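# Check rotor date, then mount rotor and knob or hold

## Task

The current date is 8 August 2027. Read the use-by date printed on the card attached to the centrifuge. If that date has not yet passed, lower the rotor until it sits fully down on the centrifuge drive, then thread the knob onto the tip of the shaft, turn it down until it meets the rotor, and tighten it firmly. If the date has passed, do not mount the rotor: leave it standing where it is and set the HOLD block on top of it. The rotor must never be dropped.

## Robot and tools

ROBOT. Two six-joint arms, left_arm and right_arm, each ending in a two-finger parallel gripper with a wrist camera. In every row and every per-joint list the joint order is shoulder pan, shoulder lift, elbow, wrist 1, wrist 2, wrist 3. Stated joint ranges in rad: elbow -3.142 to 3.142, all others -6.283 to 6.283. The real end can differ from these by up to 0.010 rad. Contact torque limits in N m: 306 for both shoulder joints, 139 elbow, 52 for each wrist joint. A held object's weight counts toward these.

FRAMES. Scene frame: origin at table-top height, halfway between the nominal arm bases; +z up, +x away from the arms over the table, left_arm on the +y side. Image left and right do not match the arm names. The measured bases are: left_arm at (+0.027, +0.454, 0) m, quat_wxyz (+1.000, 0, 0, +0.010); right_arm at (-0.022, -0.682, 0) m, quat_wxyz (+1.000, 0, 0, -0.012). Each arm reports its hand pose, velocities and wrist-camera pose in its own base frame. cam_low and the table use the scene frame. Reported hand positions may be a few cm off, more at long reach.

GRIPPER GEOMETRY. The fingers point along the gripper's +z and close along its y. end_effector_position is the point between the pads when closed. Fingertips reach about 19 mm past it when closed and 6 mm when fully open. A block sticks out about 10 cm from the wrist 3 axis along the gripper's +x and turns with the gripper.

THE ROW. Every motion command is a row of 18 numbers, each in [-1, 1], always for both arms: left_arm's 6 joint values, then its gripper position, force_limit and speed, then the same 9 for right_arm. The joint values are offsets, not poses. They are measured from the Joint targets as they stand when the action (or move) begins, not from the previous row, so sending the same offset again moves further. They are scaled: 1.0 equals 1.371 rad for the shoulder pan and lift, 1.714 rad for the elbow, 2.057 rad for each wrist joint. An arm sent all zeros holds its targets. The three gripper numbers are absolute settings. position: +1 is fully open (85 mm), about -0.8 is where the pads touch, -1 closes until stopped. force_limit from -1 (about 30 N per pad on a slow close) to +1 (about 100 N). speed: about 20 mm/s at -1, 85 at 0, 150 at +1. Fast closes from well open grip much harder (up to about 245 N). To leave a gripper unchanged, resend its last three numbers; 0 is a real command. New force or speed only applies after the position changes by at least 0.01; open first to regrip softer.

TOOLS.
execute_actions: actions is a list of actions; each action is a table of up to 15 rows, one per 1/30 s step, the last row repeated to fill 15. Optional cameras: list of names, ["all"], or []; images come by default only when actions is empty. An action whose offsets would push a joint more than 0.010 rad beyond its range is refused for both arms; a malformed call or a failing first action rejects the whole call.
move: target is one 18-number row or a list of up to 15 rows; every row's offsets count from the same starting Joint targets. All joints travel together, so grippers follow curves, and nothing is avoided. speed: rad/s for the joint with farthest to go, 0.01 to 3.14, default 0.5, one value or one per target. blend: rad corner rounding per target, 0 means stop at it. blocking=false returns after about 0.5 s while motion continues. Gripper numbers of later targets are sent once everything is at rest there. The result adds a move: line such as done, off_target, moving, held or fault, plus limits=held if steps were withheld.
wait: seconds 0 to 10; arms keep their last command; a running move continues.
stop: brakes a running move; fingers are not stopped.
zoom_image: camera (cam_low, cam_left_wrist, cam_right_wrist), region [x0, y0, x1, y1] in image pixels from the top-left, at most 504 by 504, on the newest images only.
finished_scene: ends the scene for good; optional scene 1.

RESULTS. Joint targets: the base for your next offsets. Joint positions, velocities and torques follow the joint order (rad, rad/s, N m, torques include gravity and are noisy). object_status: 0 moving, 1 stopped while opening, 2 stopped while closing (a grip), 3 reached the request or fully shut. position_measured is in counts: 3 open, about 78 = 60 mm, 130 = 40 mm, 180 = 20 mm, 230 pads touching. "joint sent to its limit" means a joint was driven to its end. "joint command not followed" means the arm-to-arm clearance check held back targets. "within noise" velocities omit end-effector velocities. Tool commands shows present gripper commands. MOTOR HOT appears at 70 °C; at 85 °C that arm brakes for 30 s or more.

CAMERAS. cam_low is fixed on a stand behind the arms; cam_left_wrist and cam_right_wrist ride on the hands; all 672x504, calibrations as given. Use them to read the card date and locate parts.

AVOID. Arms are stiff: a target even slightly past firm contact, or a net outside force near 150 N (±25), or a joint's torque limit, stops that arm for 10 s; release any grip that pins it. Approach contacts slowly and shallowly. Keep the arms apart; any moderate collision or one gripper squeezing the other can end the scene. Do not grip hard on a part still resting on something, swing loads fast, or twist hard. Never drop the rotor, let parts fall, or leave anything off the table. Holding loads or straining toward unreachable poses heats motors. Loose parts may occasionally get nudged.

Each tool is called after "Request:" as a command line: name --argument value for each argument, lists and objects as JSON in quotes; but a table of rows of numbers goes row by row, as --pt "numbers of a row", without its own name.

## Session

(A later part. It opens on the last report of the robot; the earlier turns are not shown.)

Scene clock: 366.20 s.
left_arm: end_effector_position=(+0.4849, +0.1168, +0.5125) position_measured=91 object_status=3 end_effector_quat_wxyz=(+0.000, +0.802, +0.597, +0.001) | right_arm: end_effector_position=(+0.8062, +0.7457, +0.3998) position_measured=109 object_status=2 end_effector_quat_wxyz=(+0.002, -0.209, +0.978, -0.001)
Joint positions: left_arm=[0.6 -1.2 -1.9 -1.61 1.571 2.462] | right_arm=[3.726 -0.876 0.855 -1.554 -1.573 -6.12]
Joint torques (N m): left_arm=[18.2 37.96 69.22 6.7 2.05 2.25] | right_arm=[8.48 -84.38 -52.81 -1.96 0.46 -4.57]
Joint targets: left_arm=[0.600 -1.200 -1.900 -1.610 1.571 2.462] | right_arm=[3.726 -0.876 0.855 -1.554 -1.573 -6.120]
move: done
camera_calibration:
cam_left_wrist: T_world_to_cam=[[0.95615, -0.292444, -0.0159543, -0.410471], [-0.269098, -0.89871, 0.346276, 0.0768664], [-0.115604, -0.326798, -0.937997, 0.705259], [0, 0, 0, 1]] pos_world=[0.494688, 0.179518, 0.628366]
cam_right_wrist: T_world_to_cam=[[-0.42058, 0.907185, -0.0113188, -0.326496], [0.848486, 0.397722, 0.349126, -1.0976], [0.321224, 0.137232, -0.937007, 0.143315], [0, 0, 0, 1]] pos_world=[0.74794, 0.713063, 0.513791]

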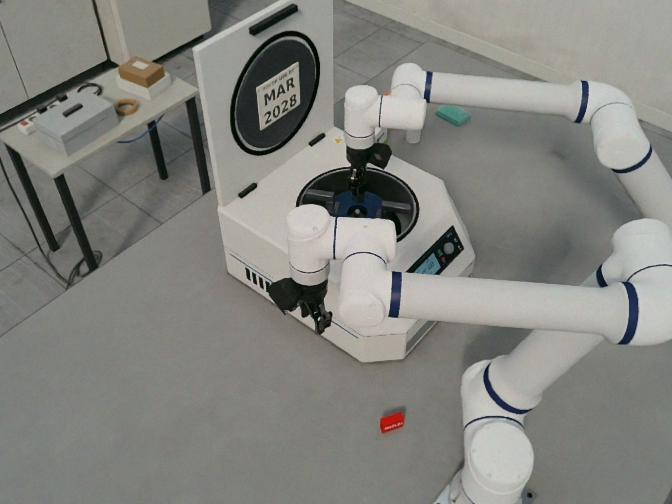

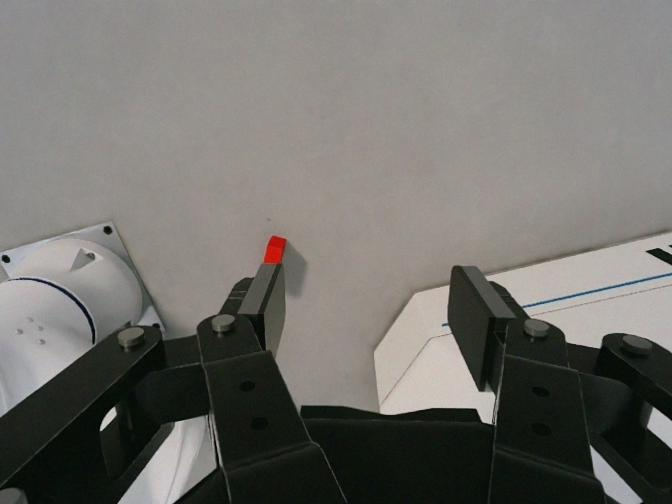

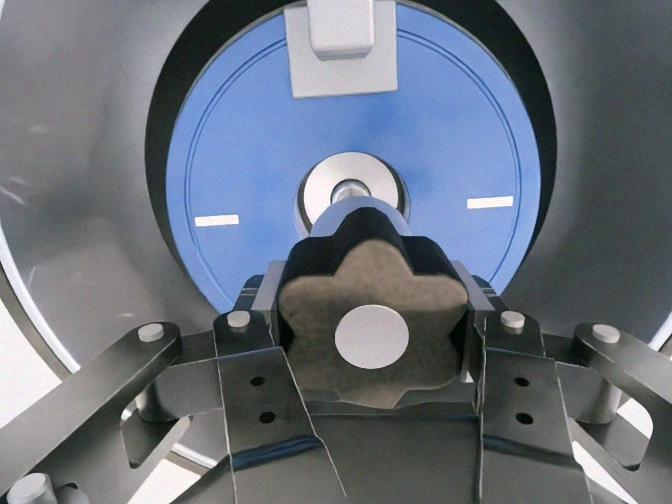

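Request:
move --target '[0,0,0,0,0,0,0.3,0,-0.8,-0.0018,0.0069,0.0569,-0.051,0,-0.0012,-1,-0.5,-1]' --speed 0.15 --cameras '["cam_right_wrist","cam_low"]'

Request:
zoom_image --camera "cam_right_wrist" --region '[280, 130, 430, 250]'

Request:
zoom_image --camera "cam_low" --region '[310, 140, 410, 240]'

Scene clock: 371.13 s.
left_arm: end_effector_position=(+0.4849, +0.1168, +0.5125) position_measured=91 object_status=3 end_effector_quat_wxyz=(+0.000, +0.802, +0.597, +0.001) | right_arm: end_effector_position=(+0.8096, +0.7448, +0.3348) position_measured=109 object_status=2 end_effector_quat_wxyz=(+0.001, -0.209, +0.978, -0.001)
Joint positions: left_arm=[0.6 -1.2 -1.9 -1.61 1.571 2.462] | right_arm=[3.724 -0.866 0.952 -1.659 -1.573 -6.123]
Joint torques (N m): left_arm=[15.86 38.12 69.55 6.27 2.1 2.46] | right_arm=[-14.98 -81.54 -34.65 -12.37 0.21 -4.78]
Joint targets: left_arm=[0.600 -1.200 -1.900 -1.610 1.571 2.462] | right_arm=[3.724 -0.866 0.953 -1.659 -1.573 -6.123]
move: done
camera_calibration:
cam_right_wrist: T_world_to_cam=[[-0.420664, 0.907141, -0.0116948, -0.324816], [0.849047, 0.3982, 0.347211, -1.07765], [0.319626, 0.13613, -0.937714, 0.0838459], [0, 0, 0, 1]] pos_world=[0.751537, 0.71236, 0.448997]
Images, in order (width x height): cam_low 672x504, cam_right_wrist 672x504.

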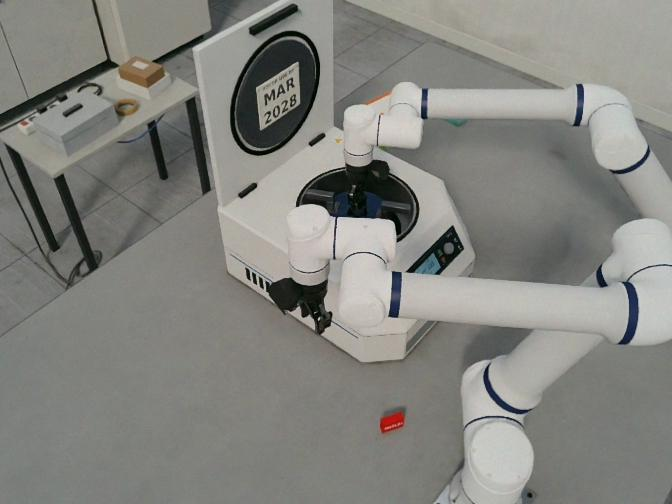

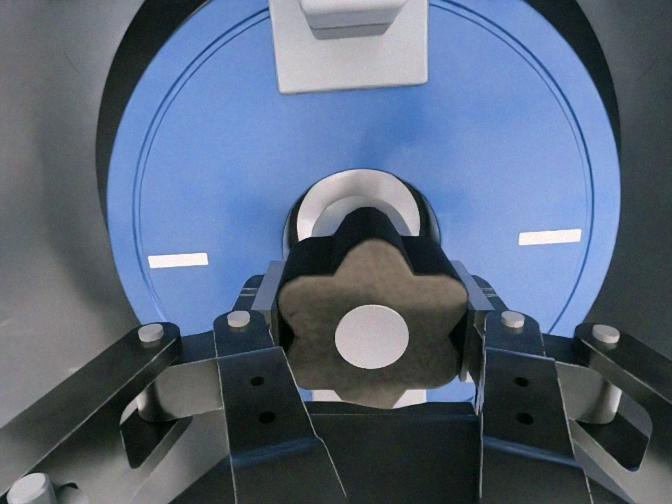

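Scaled by 3.360.

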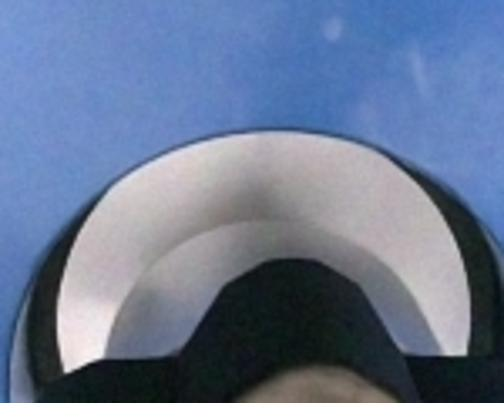

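Scaled by 5.040.

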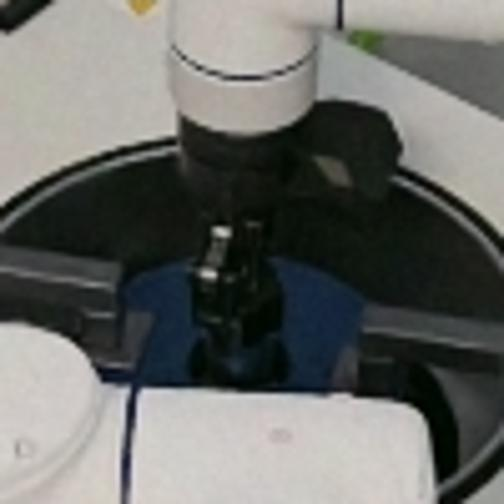

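Request:
move --target '[0,0,0,0,0,0,0.3,0,-0.8,-0.0002,0.0034,0.0055,-0.0069,0,-0.0002,-1,-0.5,-1]' --speed 0.04

Request:
move --target '[0,0,0,0,0,0,0.3,0,-0.8,0,0.0007,0.0032,-0.0032,0,0,-1,-0.5,-1]' --speed 0.03 --cameras '["cam_right_wrist"]'

Scene clock: 372.63 s.
left_arm: end_effector_position=(+0.4849, +0.1168, +0.5125) position_measured=91 object_status=3 end_effector_quat_wxyz=(+0.000, +0.802, +0.597, +0.001) | right_arm: end_effector_position=(+0.8110, +0.7454, +0.3252) position_measured=109 object_status=2 end_effector_quat_wxyz=(+0.001, -0.209, +0.978, -0.001)
Joint positions: left_arm=[0.6 -1.2 -1.9 -1.61 1.571 2.462] | right_arm=[3.724 -0.862 0.962 -1.673 -1.573 -6.123]
Joint torques (N m): left_arm=[16.54 37.87 70.14 6.14 2.24 2.06] | right_arm=[-16.72 -65.14 -24.75 -10.47 0.18 -4.78]
Joint targets: left_arm=[0.600 -1.200 -1.900 -1.610 1.571 2.462] | right_arm=[3.724 -0.861 0.962 -1.673 -1.573 -6.123]
move: done

Scene clock: 373.33 s.
left_arm: end_effector_position=(+0.4849, +0.1168, +0.5125) position_measured=91 object_status=3 end_effector_quat_wxyz=(+0.000, +0.802, +0.597, +0.001) | right_arm: end_effector_position=(+0.8111, +0.7455, +0.3209) position_measured=109 object_status=2 end_effector_quat_wxyz=(+0.001, -0.209, +0.978, -0.001)
Joint positions: left_arm=[0.6 -1.2 -1.9 -1.61 1.571 2.462] | right_arm=[3.724 -0.86 0.967 -1.68 -1.573 -6.123]
Joint torques (N m): left_arm=[19.59 39.13 69.3 6.2 2.31 1.71] | right_arm=[-21.97 -78.18 -32.84 -12.27 -3.13 -4.49]
Joint targets: left_arm=[0.600 -1.200 -1.900 -1.610 1.571 2.462] | right_arm=[3.724 -0.860 0.967 -1.680 -1.573 -6.123]
move: done
camera_calibration:
cam_right_wrist: T_world_to_cam=[[-0.42082, 0.90707, -0.0116128, -0.324759], [0.848928, 0.398293, 0.347396, -1.07439], [0.319738, 0.136333, -0.937646, 0.0699919], [0, 0, 0, 1]] pos_world=[0.753037, 0.71296, 0.435096]
Images, in order (width x height): cam_right_wrist 672x504.

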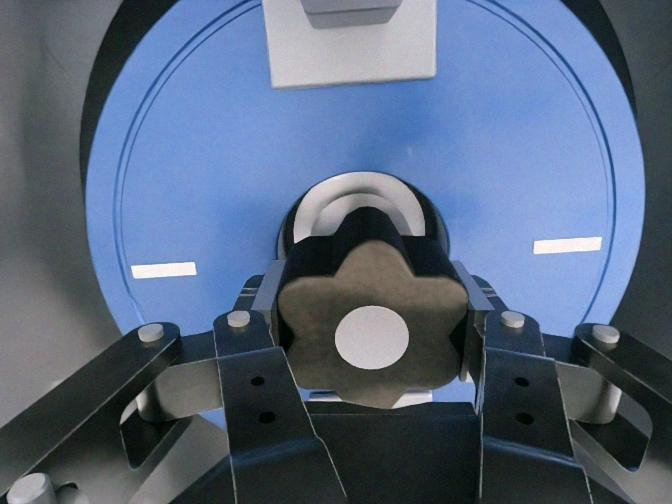

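Request:
move --target '[0,0,0,0,0,0,0.3,0,-0.8,0,0.0005,0.0024,-0.0024,0,0,-1,-0.5,-1]' --speed 0.03

Request:
move --target '[0,0,0,0,0,0,0.3,0,-0.8,0,0.0005,0.0024,-0.0024,0,0,-1,-0.5,-1]' --speed 0.03

Request:
move --target '[0,0,0,0,0,0,0.3,0,-0.8,0,0.0005,0.0024,-0.0024,0,0,-1,-0.5,-1]' --speed 0.03

Scene clock: 374.27 s.
left_arm: end_effector_position=(+0.4849, +0.1168, +0.5125) position_measured=91 object_status=3 end_effector_quat_wxyz=(+0.000, +0.802, +0.597, +0.001) | right_arm: end_effector_position=(+0.8111, +0.7455, +0.3179) position_measured=109 object_status=2 end_effector_quat_wxyz=(+0.001, -0.209, +0.978, -0.001)
Joint positions: left_arm=[0.6 -1.2 -1.9 -1.61 1.571 2.462] | right_arm=[3.724 -0.86 0.971 -1.685 -1.573 -6.123]
Joint torques (N m): left_arm=[17.13 39.89 70.33 6.47 2.24 2.26] | right_arm=[-21.21 -76.9 -32.28 -13.11 -5.05 -4.2]
Joint targets: left_arm=[0.600 -1.200 -1.900 -1.610 1.571 2.462] | right_arm=[3.724 -0.860 0.972 -1.685 -1.573 -6.123]
move: done

Scene clock: 374.97 s.
left_arm: end_effector_position=(+0.4849, +0.1168, +0.5125) position_measured=91 object_status=3 end_effector_quat_wxyz=(+0.000, +0.802, +0.597, +0.001) | right_arm: end_effector_position=(+0.8112, +0.7455, +0.3149) position_measured=109 object_status=2 end_effector_quat_wxyz=(+0.002, -0.209, +0.978, -0.001)
Joint positions: left_arm=[0.6 -1.2 -1.9 -1.61 1.571 2.462] | right_arm=[3.724 -0.859 0.976 -1.69 -1.573 -6.123]
Joint torques (N m): left_arm=[18.59 37.81 70.25 6.61 2.29 2.24] | right_arm=[-22.16 -39.73 -7.93 -5.04 -4.54 -3.86]
Joint targets: left_arm=[0.600 -1.200 -1.900 -1.610 1.571 2.462] | right_arm=[3.724 -0.859 0.976 -1.690 -1.573 -6.123]
move: done

Scene clock: 375.67 s.
left_arm: end_effector_position=(+0.4849, +0.1168, +0.5125) position_measured=91 object_status=3 end_effector_quat_wxyz=(+0.000, +0.802, +0.597, +0.001) | right_arm: end_effector_position=(+0.8112, +0.7455, +0.3119) position_measured=109 object_status=2 end_effector_quat_wxyz=(+0.002, -0.209, +0.978, -0.001)
Joint positions: left_arm=[0.6 -1.2 -1.9 -1.61 1.571 2.462] | right_arm=[3.724 -0.858 0.98 -1.694 -1.573 -6.123]
Joint torques (N m): left_arm=[16.17 36.96 69.49 6.41 2.42 1.82] | right_arm=[-22.53 -41.38 -7.27 -3.08 -3.22 -3.57]
Joint targets: left_arm=[0.600 -1.200 -1.900 -1.610 1.571 2.462] | right_arm=[3.724 -0.858 0.980 -1.695 -1.573 -6.123]
move: done

Request:
wait --seconds 0.1 --cameras '["cam_right_wrist"]'

Scene clock: 375.97 s.
left_arm: end_effector_position=(+0.4849, +0.1168, +0.5125) position_measured=91 object_status=3 end_effector_quat_wxyz=(+0.000, +0.802, +0.597, +0.001) | right_arm: end_effector_position=(+0.8112, +0.7455, +0.3118) position_measured=109 object_status=2 end_effector_quat_wxyz=(+0.002, -0.209, +0.978, -0.001)
Joint positions: left_arm=[0.6 -1.2 -1.9 -1.61 1.571 2.462] | right_arm=[3.724 -0.858 0.98 -1.695 -1.573 -6.123]
Joint torques (N m): left_arm=[18.51 37.28 69.31 6.57 2.66 2.48] | right_arm=[-20.34 -40.82 -7.21 -3.19 -2.71 -3.42]
Joint targets: left_arm=[0.600 -1.200 -1.900 -1.610 1.571 2.462] | right_arm=[3.724 -0.858 0.980 -1.695 -1.573 -6.123]
Tool commands: left_gripper/position=+0.3 left_gripper/force_limit=+0.0 left_gripper/speed=-0.8 right_gripper/position=-1.0 right_gripper/force_limit=-0.5 right_gripper/speed=-1.0
wait: 0.10 s; at rest from the start
camera_calibration:
cam_right_wrist: T_world_to_cam=[[-0.420814, 0.907073, -0.011597, -0.324836], [0.848788, 0.398221, 0.347821, -1.07134], [0.320118, 0.136525, -0.937489, 0.0609361], [0, 0, 0, 1]] pos_world=[0.753138, 0.71296, 0.425995]
Images, in order (width x height): cam_right_wrist 672x504.

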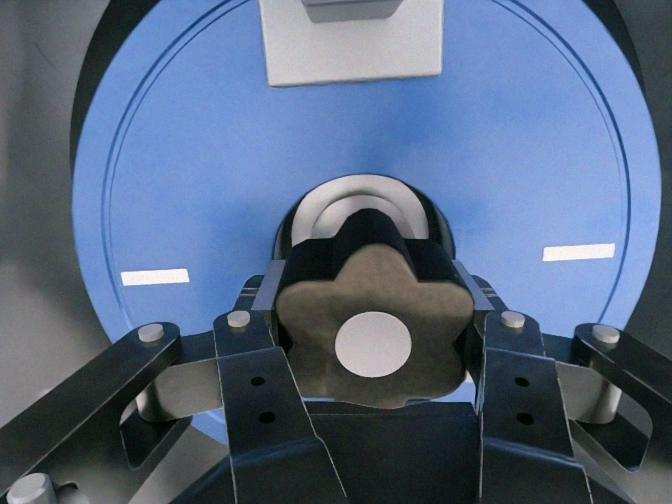

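Request:
move --target '[0,0,0,0,0,0,0.3,0,-0.8,0,0,0,0,0,0.9,-1,-0.5,-1]' --speed 1.0 --cameras '["cam_right_wrist"]'

Scene clock: 377.70 s.
left_arm: end_effector_position=(+0.4849, +0.1168, +0.5125) position_measured=91 object_status=3 end_effector_quat_wxyz=(+0.000, +0.802, +0.597, +0.001) | right_arm: end_effector_position=(+0.8108, +0.7435, +0.3126) position_measured=109 object_status=2 end_effector_quat_wxyz=(+0.001, +0.221, +0.975, -0.002)
Joint positions: left_arm=[0.6 -1.2 -1.9 -1.61 1.571 2.462] | right_arm=[3.723 -0.86 0.98 -1.69 -1.576 -5.256]
Joint torques (N m): left_arm=[17.7 40.95 69 6.56 2.44 2.2] | right_arm=[-4.15 -87.16 -41.03 -6.4 -0.72 -0.19]
Joint targets: left_arm=[0.600 -1.200 -1.900 -1.610 1.571 2.462] | right_arm=[3.723 -0.860 0.980 -1.690 -1.576 -5.256]
Tool commands: left_gripper/position=+0.3 left_gripper/force_limit=+0.0 left_gripper/speed=-0.8 right_gripper/position=-1.0 right_gripper/force_limit=-0.498039 right_gripper/speed=-1.0
FORCE FAULT: contact force on the right arm reached its limit, and that arm stopped. The contact can be on any part of that arm, not only on its tool. That arm's remaining commands of this call were not run. That arm is still stopped at the end of this call. That arm stays stopped for about 10 more seconds. Until then a move that you send moves the other arm only, and its call returns only when the move has ended. Once the stop has ended, the next robot result says so. If the stop ends while you think or write, that arm runs what you send next, counted from new Joint targets: where its joints stand when the stop ends. While its stop runs, that arm takes no new command, but its gripper still runs the gripper command that each later call begins with. Until it ends, the stop uses up actions while you think or wait. An arm that is not stopped still takes commands.
move: fault (right_arm); right_arm: the wrist 3 is farthest, 0.985 rad from its target
camera_calibration:
cam_right_wrist: T_world_to_cam=[[0.419527, 0.907643, -0.0134472, -1.00432], [0.852653, -0.388941, 0.348867, -0.488636], [0.311417, -0.157825, -0.937076, 0.287835], [0, 0, 0, 1]] pos_world=[0.748341, 0.766945, 0.426687]
Images, in order (width x height): cam_right_wrist 672x504.

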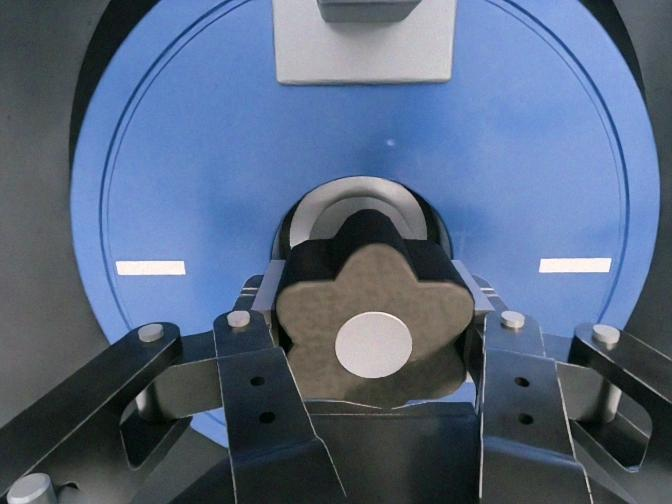

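Request:
wait --seconds 9.5

Scene clock: 387.63 s.
left_arm: end_effector_position=(+0.4849, +0.1168, +0.5125) position_measured=91 object_status=3 end_effector_quat_wxyz=(+0.000, +0.802, +0.597, +0.001) | right_arm: end_effector_position=(+0.8108, +0.7435, +0.3126) position_measured=109 object_status=2 end_effector_quat_wxyz=(+0.001, +0.221, +0.975, -0.002)
Joint positions: left_arm=[0.6 -1.2 -1.9 -1.61 1.571 2.462] | right_arm=[3.723 -0.86 0.98 -1.69 -1.576 -5.256]
Joint torques (N m): left_arm=[16.73 40.55 71.48 6.51 2.67 2.47] | right_arm=[-3.79 -87.43 -40.51 -6.63 -0.56 0.04]
Joint targets: left_arm=[0.600 -1.200 -1.900 -1.610 1.571 2.462] | right_arm=[3.723 -0.860 0.980 -1.690 -1.576 -5.256]
Tool commands: left_gripper/position=+0.3 left_gripper/force_limit=+0.0 left_gripper/speed=-0.8 right_gripper/position=-1.0 right_gripper/force_limit=-0.498039 right_gripper/speed=-1.0
FORCE FAULT, CONTINUED: the right arm's stop, for the force fault that an earlier result reported, is over. The rest of the stop counts as 20 of the actions that you can send in this scene. That arm's target is now where it stood when the stop ended, not its last command. That arm accepts commands again.
wait: 9.50 s; at rest from the start

Request:
move --pt "0 0 0 0 0 0 0.3 0 -0.8 0 0 0 0 0 0 0.7 0 -0.5" --pt "0 0 0 0 0 0 0.3 0 -0.8 0.0012 -0.0047 0 0.0018 0.0019 0.0008 0.7 0 -0.5" --speed 0.05 --cameras '["cam_right_wrist"]'

Request:
zoom_image --camera "cam_right_wrist" --region '[256, 160, 496, 460]'

Request:
move --target '[0,0,0,0,0,0,0.3,0,-0.8,0,0,0,0,0,0.7636,0.7,0,-0.5]' --speed 1.5 --cameras '["cam_right_wrist"]'

Request:
move --target '[0,0,0,0,0,0,0.3,0,-0.8,0,0,0,0,0,0.7636,0.7,0,-0.5]' --speed 1.5 --cameras '["cam_right_wrist"]'

Scene clock: 389.83 s.
left_arm: end_effector_position=(+0.4849, +0.1168, +0.5125) position_measured=91 object_status=3 end_effector_quat_wxyz=(+0.000, +0.802, +0.597, +0.001) | right_arm: end_effector_position=(+0.8075, +0.7447, +0.3190) position_measured=41 object_status=3 end_effector_quat_wxyz=(+0.001, +0.221, +0.975, +0.000)
Joint positions: left_arm=[0.6 -1.2 -1.9 -1.61 1.571 2.462] | right_arm=[3.725 -0.866 0.98 -1.686 -1.572 -5.255]
Joint torques (N m): left_arm=[17.64 39.14 71.15 6.17 2.8 2.1] | right_arm=[8.25 -101.51 -40.46 -1.94 1.72 4.53]
Joint targets: left_arm=[0.600 -1.200 -1.900 -1.610 1.571 2.462] | right_arm=[3.725 -0.866 0.980 -1.686 -1.572 -5.255]
move: done
camera_calibration:
cam_right_wrist: T_world_to_cam=[[0.419535, 0.907693, -0.00917255, -1.00543], [0.852577, -0.390551, 0.34725, -0.485912], [0.311614, -0.153504, -0.937728, 0.291867], [0, 0, 0, 1]] pos_world=[0.745142, 0.767653, 0.433202]
Images, in order (width x height): cam_right_wrist 672x504.

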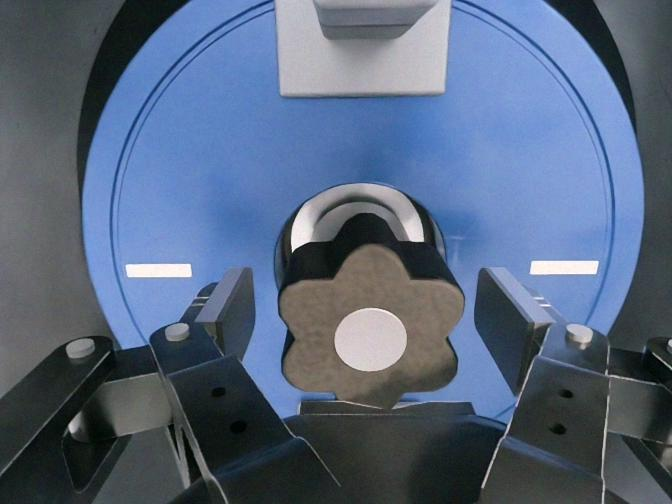

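Scaled by 1.680.

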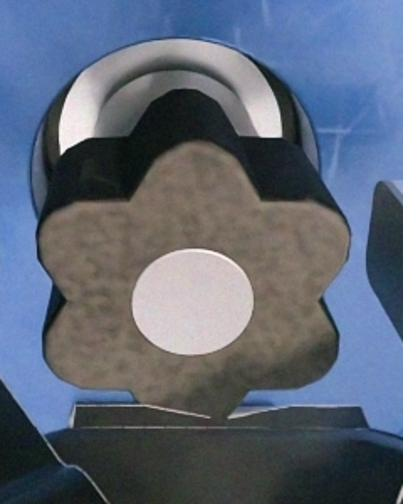

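Scene clock: 391.70 s.
left_arm: end_effector_position=(+0.4849, +0.1168, +0.5125) position_measured=91 object_status=3 end_effector_quat_wxyz=(+0.000, +0.802, +0.597, +0.001) | right_arm: end_effector_position=(+0.8074, +0.7447, +0.3192) position_measured=41 object_status=3 end_effector_quat_wxyz=(+0.001, +0.846, +0.534, +0.001) end_effector_velocity=(+0.001, -0.001, +0.000) end_effector_angular_velocity=(+0.000, +0.000, -0.006)
Joint positions: left_arm=[0.6 -1.2 -1.9 -1.61 1.571 2.462] | right_arm=[3.725 -0.866 0.98 -1.686 -1.572 -3.684]
Joint velocities: left_arm=[within noise] | right_arm=[-0.001 0 0 0 0 0.005]
Joint torques (N m): left_arm=[17.34 39.16 72.83 6.45 2.71 2.39] | right_arm=[7.36 -97.9 -40.43 -1.9 1.39 3.9]
Joint targets: left_arm=[0.600 -1.200 -1.900 -1.610 1.571 2.462] | right_arm=[3.725 -0.866 0.980 -1.686 -1.572 -3.684]
move: done
camera_calibration:
cam_right_wrist: T_world_to_cam=[[0.90777, -0.419404, -0.00737688, -0.411951], [-0.391351, -0.853121, 0.345006, 0.863754], [-0.15099, -0.310299, -0.938572, 0.782629], [0, 0, 0, 1]] pos_world=[0.830157, 0.806961, 0.433514]
Images, in order (width x height): cam_right_wrist 672x504.

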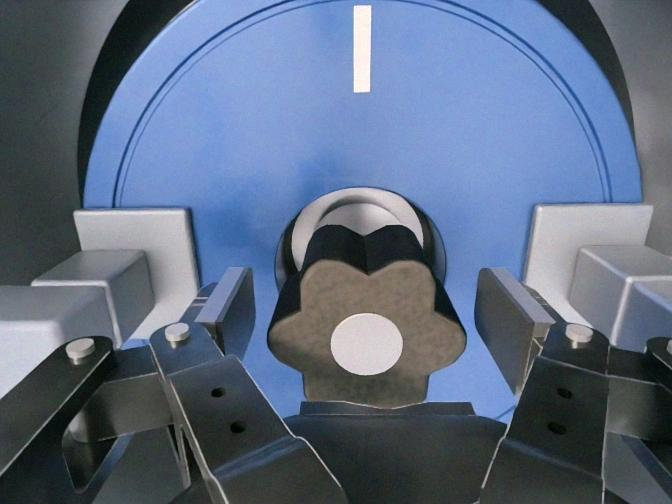

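Scene clock: 393.57 s.
left_arm: end_effector_position=(+0.4849, +0.1168, +0.5125) position_measured=91 object_status=3 end_effector_quat_wxyz=(+0.000, +0.802, +0.597, +0.001) | right_arm: end_effector_position=(+0.8074, +0.7447, +0.3192) position_measured=41 object_status=3 end_effector_quat_wxyz=(+0.000, +0.975, -0.221, +0.001)
Joint positions: left_arm=[0.6 -1.2 -1.9 -1.61 1.571 2.462] | right_arm=[3.725 -0.866 0.98 -1.686 -1.572 -2.113]
Joint torques (N m): left_arm=[17.14 40.82 71.56 6.28 2.29 2.48] | right_arm=[7.03 -99.17 -40.85 -2.45 1.12 5.05]
Joint targets: left_arm=[0.600 -1.200 -1.900 -1.610 1.571 2.462] | right_arm=[3.725 -0.866 0.980 -1.686 -1.572 -2.113]
move: done
camera_calibration:
cam_right_wrist: T_world_to_cam=[[-0.419458, -0.907723, -0.00968416, 1.02414], [-0.853968, 0.390954, 0.343357, 0.311403], [-0.307887, 0.152294, -0.939155, 0.564996], [0, 0, 0, 1]] pos_world=[0.869466, 0.721845, 0.433615]
Images, in order (width x height): cam_right_wrist 672x504.

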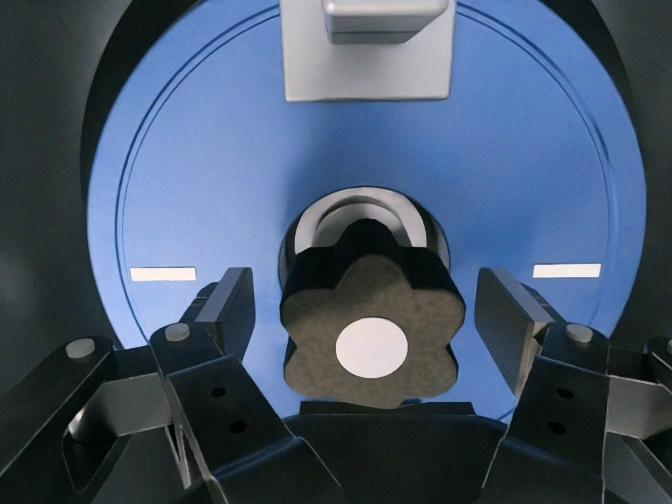

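Request:
move --target '[0,0,0,0,0,0,0.3,0,-0.8,0.0006,-0.0006,0.0028,-0.0019,0,-0.7632,0.7,0,-0.5]' --speed 2

Request:
move --pt "0 0 0 0 0 0 0.3 0 -0.8 0 0 0 0 0 -0.7636 0.7 0 -0.5" --pt "0 0 0 0 0 0 0.3 0 -0.8 0 0 0 0 0 -0.7636 0.25 0 -0.5" --speed 2 --cameras '["cam_right_wrist"]'

Request:
move --target '[0,0,0,0,0,0,0.3,0,-0.8,0,0,0,0,0,0.25,0.25,0,-0.5]' --speed 0.6 --cameras '["cam_right_wrist"]'

Scene clock: 396.33 s.
left_arm: end_effector_position=(+0.4849, +0.1168, +0.5125) position_measured=91 object_status=3 end_effector_quat_wxyz=(+0.000, +0.802, +0.597, +0.001) | right_arm: end_effector_position=(+0.8063, +0.7450, +0.3172) position_measured=41 object_status=3 end_effector_quat_wxyz=(+0.001, +0.846, +0.533, +0.001)
Joint positions: left_arm=[0.6 -1.2 -1.9 -1.61 1.571 2.462] | right_arm=[3.726 -0.867 0.985 -1.69 -1.572 -3.683]
Joint torques (N m): left_arm=[17.17 37.99 72.34 6.34 2.35 2.19] | right_arm=[8.49 -99.32 -31.65 -11.56 1.06 -4.44]
Joint targets: left_arm=[0.600 -1.200 -1.900 -1.610 1.571 2.462] | right_arm=[3.726 -0.867 0.985 -1.690 -1.572 -3.683]
move: done

Scene clock: 398.73 s.
left_arm: end_effector_position=(+0.4849, +0.1168, +0.5125) position_measured=91 object_status=3 end_effector_quat_wxyz=(+0.000, +0.802, +0.597, +0.001) | right_arm: end_effector_position=(+0.8063, +0.7450, +0.3172) position_measured=98 object_status=0 end_effector_quat_wxyz=(+0.001, +0.221, +0.975, +0.000)
Joint positions: left_arm=[0.6 -1.2 -1.9 -1.61 1.571 2.462] | right_arm=[3.726 -0.867 0.985 -1.69 -1.572 -5.254]
Joint torques (N m): left_arm=[18.35 39.25 73.1 6.61 2.53 2.39] | right_arm=[7.52 -99.84 -33.3 -10.24 1.02 -4.78]
Joint targets: left_arm=[0.600 -1.200 -1.900 -1.610 1.571 2.462] | right_arm=[3.726 -0.867 0.985 -1.690 -1.572 -5.254]
move: done
camera_calibration:
cam_right_wrist: T_world_to_cam=[[0.41952, 0.9077, -0.00912569, -1.00519], [0.852626, -0.390576, 0.3471, -0.484015], [0.311499, -0.153396, -0.937784, 0.290658], [0, 0, 0, 1]] pos_world=[0.743841, 0.767953, 0.431403]
Images, in order (width x height): cam_right_wrist 672x504.

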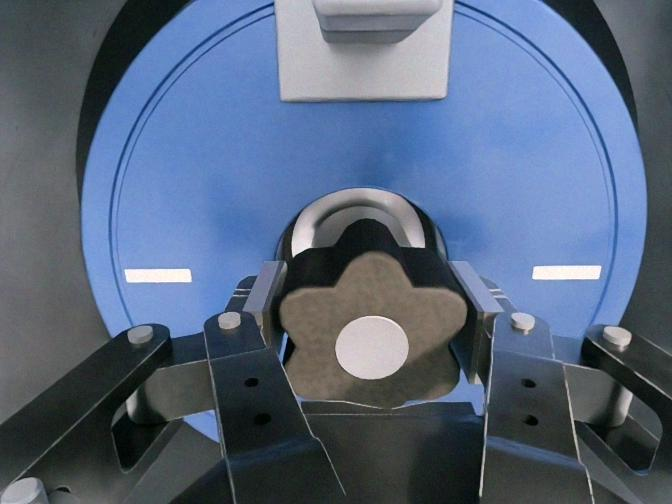

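Scene clock: 400.20 s.
left_arm: end_effector_position=(+0.4849, +0.1168, +0.5125) position_measured=91 object_status=3 end_effector_quat_wxyz=(+0.000, +0.802, +0.597, +0.001) | right_arm: end_effector_position=(+0.8063, +0.7450, +0.3172) position_measured=98 object_status=3 end_effector_quat_wxyz=(+0.001, +0.462, +0.887, +0.000)
Joint positions: left_arm=[0.6 -1.2 -1.9 -1.61 1.571 2.462] | right_arm=[3.726 -0.867 0.985 -1.69 -1.572 -4.74]
Joint torques (N m): left_arm=[15.87 38.08 72.83 6.43 2.32 1.68] | right_arm=[6.53 -95.9 -33.78 -9.45 0.79 5.15]
Joint targets: left_arm=[0.600 -1.200 -1.900 -1.610 1.571 2.462] | right_arm=[3.726 -0.867 0.985 -1.690 -1.572 -4.740]
move: done
camera_calibration:
cam_right_wrist: T_world_to_cam=[[0.811634, 0.584109, -0.00815081, -1.08058], [0.550171, -0.759636, 0.346794, 0.0349342], [0.196374, -0.285954, -0.937906, 0.482275], [0, 0, 0, 1]] pos_world=[0.763106, 0.795621, 0.431406]
Images, in order (width x height): cam_right_wrist 672x504.

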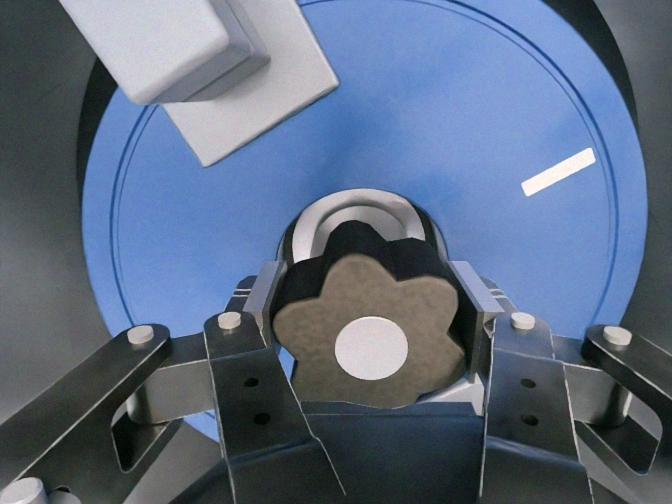

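Request:
move --target '[0,0,0,0,0,0,0.3,0,-0.8,0,0,0,0,0,1.0,0.25,0,-0.5]' --speed 1.2 --cameras '["cam_right_wrist"]'

Request:
move --target '[0,0,0,0,0,0,0.3,0,-0.8,0,0,0,0,0,1.0,0.25,0,-0.5]' --speed 1.2 --cameras '["cam_right_wrist"]'

Scene clock: 402.83 s.
left_arm: end_effector_position=(+0.4849, +0.1168, +0.5125) position_measured=91 object_status=3 end_effector_quat_wxyz=(+0.000, +0.802, +0.597, +0.001) | right_arm: end_effector_position=(+0.8063, +0.7450, +0.3172) position_measured=98 object_status=3 end_effector_quat_wxyz=(+0.000, +0.998, +0.062, +0.001)
Joint positions: left_arm=[0.6 -1.2 -1.9 -1.61 1.571 2.462] | right_arm=[3.726 -0.867 0.985 -1.69 -1.572 -2.683]
Joint torques (N m): left_arm=[15.5 37.97 72.45 5.97 2.46 1.76] | right_arm=[5.91 -89.06 -35.19 -6.56 0.56 4.46]
Joint targets: left_arm=[0.600 -1.200 -1.900 -1.610 1.571 2.462] | right_arm=[3.726 -0.867 0.985 -1.690 -1.572 -2.682]
move: done
camera_calibration:
cam_right_wrist: T_world_to_cam=[[0.136971, -0.990539, -0.00849793, 0.636613], [-0.929873, -0.13153, 0.343564, 0.761333], [-0.341431, -0.0391564, -0.939091, 0.732383], [0, 0, 0, 1]] pos_world=[0.870804, 0.759405, 0.431617]
Images, in order (width x height): cam_right_wrist 672x504.

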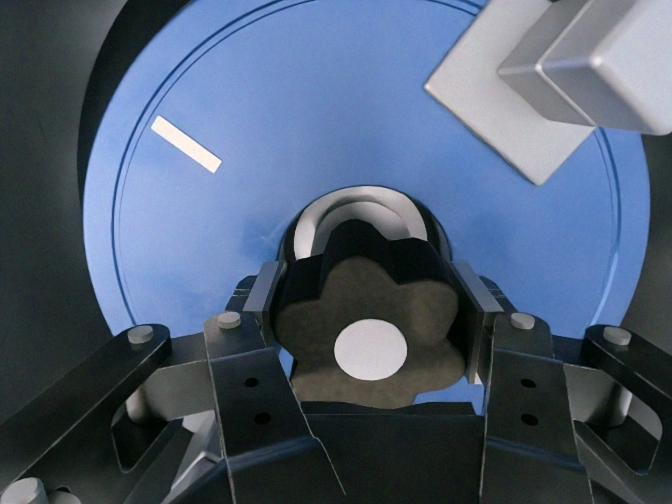

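Scene clock: 405.30 s.
left_arm: end_effector_position=(+0.4849, +0.1168, +0.5125) position_measured=91 object_status=3 end_effector_quat_wxyz=(+0.000, +0.802, +0.597, +0.001) | right_arm: end_effector_position=(+0.8063, +0.7450, +0.3172) position_measured=98 object_status=3 end_effector_quat_wxyz=(+0.001, -0.568, +0.823, -0.001)
Joint positions: left_arm=[0.6 -1.2 -1.9 -1.61 1.571 2.462] | right_arm=[3.726 -0.867 0.985 -1.69 -1.572 -0.625]
Joint torques (N m): left_arm=[18.14 37.7 73.28 6.43 2.74 1.89] | right_arm=[4.78 -81.89 -36.03 -2.25 0.34 4.72]
Joint targets: left_arm=[0.600 -1.200 -1.900 -1.610 1.571 2.462] | right_arm=[3.726 -0.867 0.985 -1.690 -1.572 -0.625]
move: done
camera_calibration:
cam_right_wrist: T_world_to_cam=[[-0.939633, 0.341997, -0.0113145, 0.512768], [0.3173, 0.883202, 0.345361, -1.00079], [0.128106, 0.320923, -0.938402, 0.0853232], [0, 0, 0, 1]] pos_world=[0.788434, 0.681155, 0.431504]
Images, in order (width x height): cam_right_wrist 672x504.

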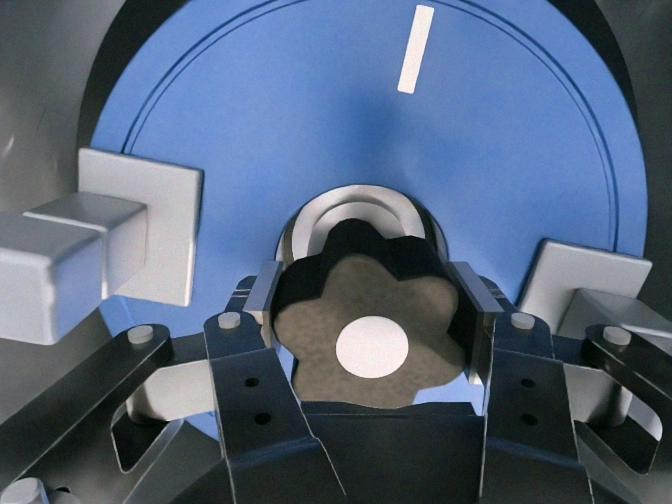

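Request:
move --target '[0,0,0,0,0,0,0.3,0,-0.8,0,0,0,0,0,1.0,0.25,0,-0.5]' --speed 1.6

Request:
move --target '[0,0,0,0,0,0,0.3,0,-0.8,0,0,0,0,0,1.0,0.25,0,-0.5]' --speed 1.6

Request:
move --target '[0,0,0,0,0,0,0.3,0,-0.8,0,0,0,0,0,1.0,0.25,0,-0.5]' --speed 1.6 --cameras '["cam_right_wrist"]'

Request:
zoom_image --camera "cam_right_wrist" --region '[256, 160, 496, 460]'

Scene clock: 407.83 s.
left_arm: end_effector_position=(+0.4849, +0.1168, +0.5125) position_measured=91 object_status=3 end_effector_quat_wxyz=(+0.000, +0.802, +0.597, +0.001) | right_arm: end_effector_position=(+0.8063, +0.7450, +0.3172) position_measured=98 object_status=3 end_effector_quat_wxyz=(+0.001, +0.411, +0.911, +0.000)
Joint positions: left_arm=[0.6 -1.2 -1.9 -1.61 1.571 2.462] | right_arm=[3.726 -0.867 0.985 -1.69 -1.572 1.432]
Joint torques (N m): left_arm=[17.04 38.73 73.16 6.35 2.47 2.04] | right_arm=[4.11 -81.88 -37.3 -5.86 0.21 4.78]
Joint targets: left_arm=[0.600 -1.200 -1.900 -1.610 1.571 2.462] | right_arm=[3.726 -0.867 0.985 -1.690 -1.572 1.432]
move: done

Scene clock: 409.97 s.
left_arm: end_effector_position=(+0.4849, +0.1168, +0.5125) position_measured=91 object_status=3 end_effector_quat_wxyz=(+0.000, +0.802, +0.597, +0.001) | right_arm: end_effector_position=(+0.8063, +0.7450, +0.3172) position_measured=98 object_status=3 end_effector_quat_wxyz=(+0.000, +0.993, +0.118, +0.001)
Joint positions: left_arm=[0.6 -1.2 -1.9 -1.61 1.571 2.462] | right_arm=[3.726 -0.867 0.985 -1.69 -1.572 3.489]
Joint torques (N m): left_arm=[17.57 36.04 73.04 6.21 2.51 2.1] | right_arm=[1.97 -95.05 -38.94 -11.32 0.17 4.08]
Joint targets: left_arm=[0.600 -1.200 -1.900 -1.610 1.571 2.462] | right_arm=[3.726 -0.867 0.985 -1.690 -1.572 3.489]
move: done

Scene clock: 412.10 s.
left_arm: end_effector_position=(+0.4849, +0.1168, +0.5125) position_measured=91 object_status=3 end_effector_quat_wxyz=(+0.000, +0.802, +0.597, +0.001) | right_arm: end_effector_position=(+0.8063, +0.7450, +0.3172) position_measured=98 object_status=3 end_effector_quat_wxyz=(+0.001, -0.613, +0.790, -0.001)
Joint positions: left_arm=[0.6 -1.2 -1.9 -1.61 1.571 2.462] | right_arm=[3.726 -0.867 0.985 -1.69 -1.572 5.546]
Joint torques (N m): left_arm=[16.06 39.11 73.62 6.27 2.45 2.6] | right_arm=[1.44 -90.73 -39.26 -2 2.75 4.92]
Joint targets: left_arm=[0.600 -1.200 -1.900 -1.610 1.571 2.462] | right_arm=[3.726 -0.867 0.985 -1.690 -1.572 5.547]
move: done
camera_calibration:
cam_right_wrist: T_world_to_cam=[[-0.97187, 0.235243, -0.0113246, 0.618346], [0.217007, 0.91314, 0.345085, -0.942156], [0.09152, 0.332921, -0.938503, 0.105891], [0, 0, 0, 1]] pos_world=[0.795715, 0.679605, 0.431505]
Images, in order (width x height): cam_right_wrist 672x504.

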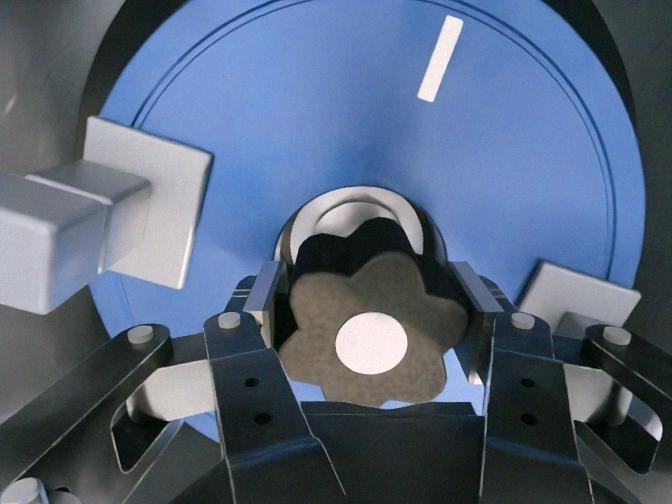

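Scaled by 1.680.

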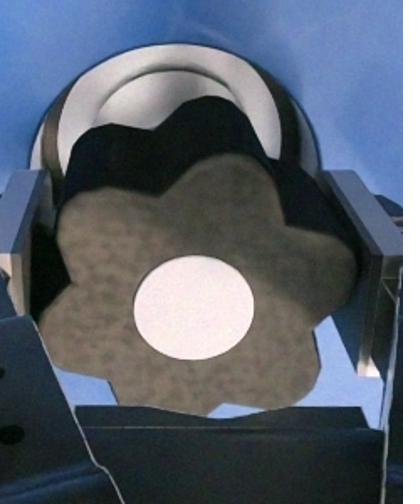

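Request:
move --pt "0 0 0 0 0 0 0.3 0 -0.8 0 0 0 0 0 0 0.7 0 0" --pt "0 0 0 0 0 0 0.3 0 -0.8 0 0 0 0 0 -1 0.7 0 0" --speed 3

Request:
move --target '[0,0,0,0,0,0,0.3,0,-0.8,0,0,0,0,0,-1,0.7,0,0]' --speed 3

Request:
move --target '[0,0,0,0,0,0,0.3,0,-0.8,0,0,0,0,0,-1,0.7,0,0]' --speed 3

Request:
move --target '[0,0,0,0,0,0,0.3,0,-0.8,0,0,0,0,0,-1,0.7,0,0]' --speed 3

Request:
move --target '[0,0,0,0,0,0,0.3,0,-0.8,0,0,0,0,0,-1,0.7,0,0]' --speed 3

Request:
move --target '[0,0,0,0,0,0,0.3,0,-0.8,0,0,0,0,0,-0.517,0.7,0,0]' --speed 3 --cameras '["cam_right_wrist"]'

Request:
zoom_image --camera "cam_right_wrist" --region '[256, 160, 496, 460]'

Scene clock: 415.67 s.
left_arm: end_effector_position=(+0.4849, +0.1168, +0.5125) position_measured=91 object_status=3 end_effector_quat_wxyz=(+0.000, +0.802, +0.597, +0.001) | right_arm: end_effector_position=(+0.8063, +0.7450, +0.3172) position_measured=41 object_status=3 end_effector_quat_wxyz=(+0.000, +0.993, +0.118, +0.001)
Joint positions: left_arm=[0.6 -1.2 -1.9 -1.61 1.571 2.462] | right_arm=[3.726 -0.867 0.985 -1.69 -1.572 3.49]
Joint torques (N m): left_arm=[14.8 37.72 73.81 6.36 2.9 2.03] | right_arm=[1.3 -97.36 -41.43 -6.66 -2.22 -4.5]
Joint targets: left_arm=[0.600 -1.200 -1.900 -1.610 1.571 2.462] | right_arm=[3.726 -0.867 0.985 -1.690 -1.572 3.489]
move: done

Scene clock: 417.47 s.
left_arm: end_effector_position=(+0.4849, +0.1168, +0.5125) position_measured=91 object_status=3 end_effector_quat_wxyz=(+0.000, +0.802, +0.597, +0.001) | right_arm: end_effector_position=(+0.8063, +0.7450, +0.3172) position_measured=41 object_status=3 end_effector_quat_wxyz=(+0.001, +0.412, +0.911, +0.000)
Joint positions: left_arm=[0.6 -1.2 -1.9 -1.61 1.571 2.462] | right_arm=[3.726 -0.867 0.985 -1.69 -1.572 1.432]
Joint torques (N m): left_arm=[14.03 38.18 74.54 6.51 2.24 2.14] | right_arm=[1.35 -97.51 -41.33 -8.89 -2.46 -4.57]
Joint targets: left_arm=[0.600 -1.200 -1.900 -1.610 1.571 2.462] | right_arm=[3.726 -0.867 0.985 -1.690 -1.572 1.432]
move: done

Scene clock: 419.27 s.
left_arm: end_effector_position=(+0.4849, +0.1168, +0.5125) position_measured=91 object_status=3 end_effector_quat_wxyz=(+0.000, +0.802, +0.597, +0.001) | right_arm: end_effector_position=(+0.8063, +0.7450, +0.3172) position_measured=41 object_status=3 end_effector_quat_wxyz=(+0.001, -0.568, +0.823, -0.001)
Joint positions: left_arm=[0.6 -1.2 -1.9 -1.61 1.571 2.462] | right_arm=[3.726 -0.867 0.985 -1.69 -1.572 -0.625]
Joint torques (N m): left_arm=[16.4 38.77 74.89 5.88 2.27 2.29] | right_arm=[0.26 -98.02 -42.62 -9.7 -2.87 -4.18]
Joint targets: left_arm=[0.600 -1.200 -1.900 -1.610 1.571 2.462] | right_arm=[3.726 -0.867 0.985 -1.690 -1.572 -0.625]
move: done

Scene clock: 421.07 s.
left_arm: end_effector_position=(+0.4849, +0.1168, +0.5125) position_measured=91 object_status=3 end_effector_quat_wxyz=(+0.000, +0.802, +0.597, +0.001) | right_arm: end_effector_position=(+0.8063, +0.7450, +0.3172) position_measured=41 object_status=3 end_effector_quat_wxyz=(+0.000, +0.998, +0.062, +0.001)
Joint positions: left_arm=[0.6 -1.2 -1.9 -1.61 1.571 2.462] | right_arm=[3.726 -0.867 0.985 -1.69 -1.572 -2.682]
Joint torques (N m): left_arm=[16.62 36.39 74.88 6.4 2.47 2.47] | right_arm=[-0.61 -99.07 -44 -9.52 -2.56 -4.46]
Joint targets: left_arm=[0.600 -1.200 -1.900 -1.610 1.571 2.462] | right_arm=[3.726 -0.867 0.985 -1.690 -1.572 -2.682]
move: done

Scene clock: 422.87 s.
left_arm: end_effector_position=(+0.4849, +0.1168, +0.5125) position_measured=91 object_status=3 end_effector_quat_wxyz=(+0.000, +0.802, +0.597, +0.001) | right_arm: end_effector_position=(+0.8063, +0.7450, +0.3172) position_measured=41 object_status=3 end_effector_quat_wxyz=(+0.001, +0.462, +0.887, +0.000)
Joint positions: left_arm=[0.6 -1.2 -1.9 -1.61 1.571 2.462] | right_arm=[3.726 -0.867 0.985 -1.69 -1.572 -4.739]
Joint torques (N m): left_arm=[15.23 36.21 75.19 6.3 1.76 2.39] | right_arm=[-0.94 -98.26 -44.51 -9.13 -2.4 -5.24]
Joint targets: left_arm=[0.600 -1.200 -1.900 -1.610 1.571 2.462] | right_arm=[3.726 -0.867 0.985 -1.690 -1.572 -4.740]
move: done

Scene clock: 424.30 s.
left_arm: end_effector_position=(+0.4849, +0.1168, +0.5125) position_measured=91 object_status=3 end_effector_quat_wxyz=(+0.000, +0.802, +0.597, +0.001) | right_arm: end_effector_position=(+0.8063, +0.7450, +0.3172) position_measured=41 object_status=3 end_effector_quat_wxyz=(+0.001, -0.052, +0.999, +0.000)
Joint positions: left_arm=[0.6 -1.2 -1.9 -1.61 1.571 2.462] | right_arm=[3.726 -0.867 0.985 -1.69 -1.572 -5.803]
Joint torques (N m): left_arm=[16.83 39.02 74.98 6.52 2.48 2.33] | right_arm=[-1.27 -98.1 -45.09 -8.83 -2.5 -4.57]
Joint targets: left_arm=[0.600 -1.200 -1.900 -1.610 1.571 2.462] | right_arm=[3.726 -0.867 0.985 -1.690 -1.572 -5.803]
move: done
camera_calibration:
cam_right_wrist: T_world_to_cam=[[-0.115841, 0.993215, -0.0102115, -0.636953], [0.931131, 0.112168, 0.347006, -0.921831], [0.345797, 0.0306892, -0.937807, 0.125851], [0, 0, 0, 1]] pos_world=[0.741042, 0.732169, 0.431401]
Images, in order (width x height): cam_right_wrist 672x504.

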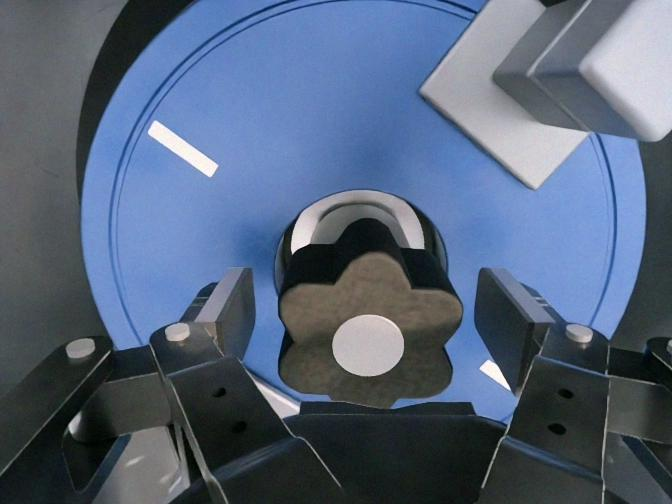

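Scaled by 1.680.

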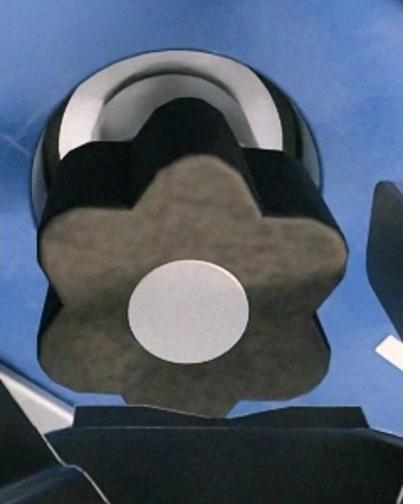

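Request:
execute_actions --actions '[[[0,0,0,0,0,0,0.3,0,-0.8,0,0,0,0,0,0,-1,-0.5,-0.6]],[[0,0,0,0,0,0,0.3,0,-0.8,0,0,0,0,0,0,-1,-0.5,-0.6]]]'

Request:
move --target '[0,0,0,0,0,0,0.3,0,-0.8,0,0,0,0,0,0.4,-1,-0.5,-0.6]' --speed 0.8 --cameras '["cam_right_wrist"]'

Request:
move --target '[0,0,0,0,0,0,0.3,0,-0.8,0,0,0,0,0,0.4,-1,-0.5,-0.6]' --speed 0.8 --cameras '["cam_right_wrist"]'

Scene clock: 425.83 s.
left_arm: end_effector_position=(+0.4849, +0.1168, +0.5125) position_measured=91 object_status=3 end_effector_quat_wxyz=(+0.000, +0.802, +0.597, +0.001) | right_arm: end_effector_position=(+0.8063, +0.7450, +0.3173) position_measured=108 object_status=2 end_effector_quat_wxyz=(+0.001, -0.052, +0.999, +0.000)
Joint positions: left_arm=[0.6 -1.2 -1.9 -1.61 1.571 2.462] | right_arm=[3.726 -0.867 0.985 -1.69 -1.572 -5.803]
Joint torques (N m): left_arm=[16.26 34.92 74.78 6.32 2.64 2.1] | right_arm=[-2.92 -77.05 -45.86 -8.32 3.5 -3.46]
Joint targets: left_arm=[0.600 -1.200 -1.900 -1.610 1.571 2.462] | right_arm=[3.726 -0.867 0.985 -1.690 -1.572 -5.803]
Step readings (joint positions of left_arm | right_arm):
0: [0.600 -1.200 -1.900 -1.610 1.571 2.462] | [3.726 -0.867 0.985 -1.690 -1.572 -5.803]
1: [0.600 -1.200 -1.900 -1.610 1.571 2.462] | [3.726 -0.867 0.985 -1.690 -1.572 -5.803]
2: [0.600 -1.200 -1.900 -1.610 1.571 2.462] | [3.726 -0.867 0.985 -1.690 -1.572 -5.803]
4: [0.600 -1.200 -1.900 -1.610 1.571 2.462] | [3.726 -0.867 0.985 -1.690 -1.572 -5.803]
8: [0.600 -1.200 -1.900 -1.610 1.571 2.462] | [3.726 -0.867 0.985 -1.690 -1.572 -5.803]
15: [0.600 -1.200 -1.900 -1.610 1.571 2.462] | [3.726 -0.867 0.985 -1.690 -1.572 -5.803]
16: [0.600 -1.200 -1.900 -1.610 1.571 2.462] | [3.726 -0.867 0.985 -1.690 -1.572 -5.803]
17: [0.600 -1.200 -1.900 -1.610 1.571 2.462] | [3.726 -0.867 0.985 -1.690 -1.572 -5.803]
19: [0.600 -1.200 -1.900 -1.610 1.571 2.462] | [3.726 -0.867 0.985 -1.690 -1.573 -5.803]
23: [0.600 -1.200 -1.900 -1.610 1.571 2.462] | [3.726 -0.867 0.985 -1.690 -1.573 -5.803]
30: [0.600 -1.200 -1.900 -1.610 1.571 2.462] | [3.726 -0.867 0.985 -1.690 -1.572 -5.803]

Scene clock: 427.53 s.
left_arm: end_effector_position=(+0.4849, +0.1168, +0.5125) position_measured=91 object_status=3 end_effector_quat_wxyz=(+0.000, +0.802, +0.597, +0.001) | right_arm: end_effector_position=(+0.8063, +0.7450, +0.3172) position_measured=108 object_status=2 end_effector_quat_wxyz=(+0.001, +0.352, +0.936, +0.000)
Joint positions: left_arm=[0.6 -1.2 -1.9 -1.61 1.571 2.462] | right_arm=[3.726 -0.867 0.985 -1.69 -1.572 -4.98]
Joint torques (N m): left_arm=[15.89 36.64 75.14 6.44 2.23 2.07] | right_arm=[-3.14 -82.64 -46.84 -5.76 -1.67 4.91]
Joint targets: left_arm=[0.600 -1.200 -1.900 -1.610 1.571 2.462] | right_arm=[3.726 -0.867 0.985 -1.690 -1.572 -4.980]
move: done
camera_calibration:
cam_right_wrist: T_world_to_cam=[[0.649035, 0.76071, -0.00857242, -1.08091], [0.715394, -0.60646, 0.347013, -0.212537], [0.258778, -0.231356, -0.937821, 0.391245], [0, 0, 0, 1]] pos_world=[0.752351, 0.783882, 0.431405]
Images, in order (width x height): cam_right_wrist 672x504.

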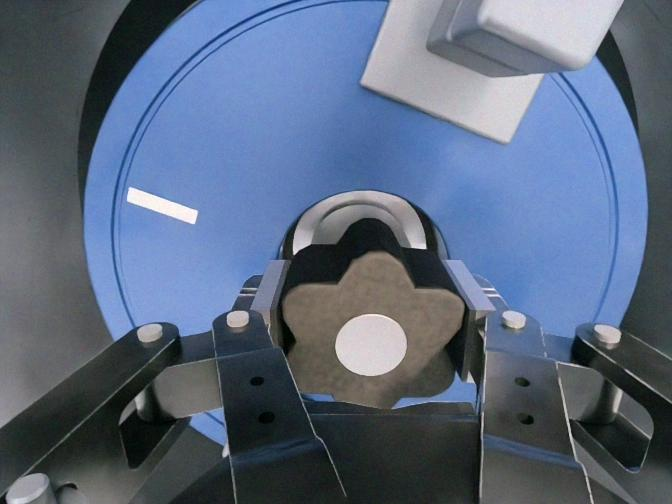

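Scene clock: 429.23 s.
left_arm: end_effector_position=(+0.4849, +0.1168, +0.5125) position_measured=91 object_status=3 end_effector_quat_wxyz=(+0.000, +0.802, +0.597, +0.001) | right_arm: end_effector_position=(+0.8063, +0.7450, +0.3172) position_measured=108 object_status=2 end_effector_quat_wxyz=(+0.001, +0.697, +0.717, +0.000)
Joint positions: left_arm=[0.6 -1.2 -1.9 -1.61 1.571 2.462] | right_arm=[3.726 -0.867 0.985 -1.69 -1.572 -4.158]
Joint torques (N m): left_arm=[18.27 35.92 75.81 6.38 2.42 2] | right_arm=[-3.61 -91.66 -42.11 10.35 0.21 4.36]
Joint targets: left_arm=[0.600 -1.200 -1.900 -1.610 1.571 2.462] | right_arm=[3.726 -0.867 0.985 -1.690 -1.572 -4.157]
move: done
camera_calibration:
cam_right_wrist: T_world_to_cam=[[0.999108, 0.0415679, -0.00741922, -0.827829], [0.0415666, -0.937328, 0.345959, 0.577633], [0.00742656, -0.345959, -0.93822, 0.679468], [0, 0, 0, 1]] pos_world=[0.798034, 0.810911, 0.431511]
Images, in order (width x height): cam_right_wrist 672x504.

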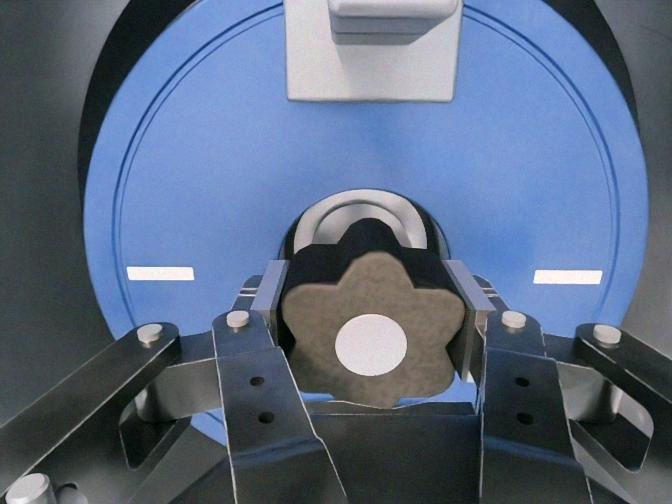

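Request:
zoom_image --camera "cam_right_wrist" --region '[270, 175, 470, 275]'

Scaled by 2.520.

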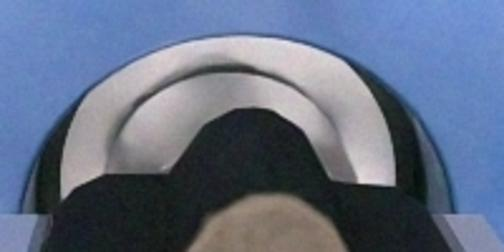

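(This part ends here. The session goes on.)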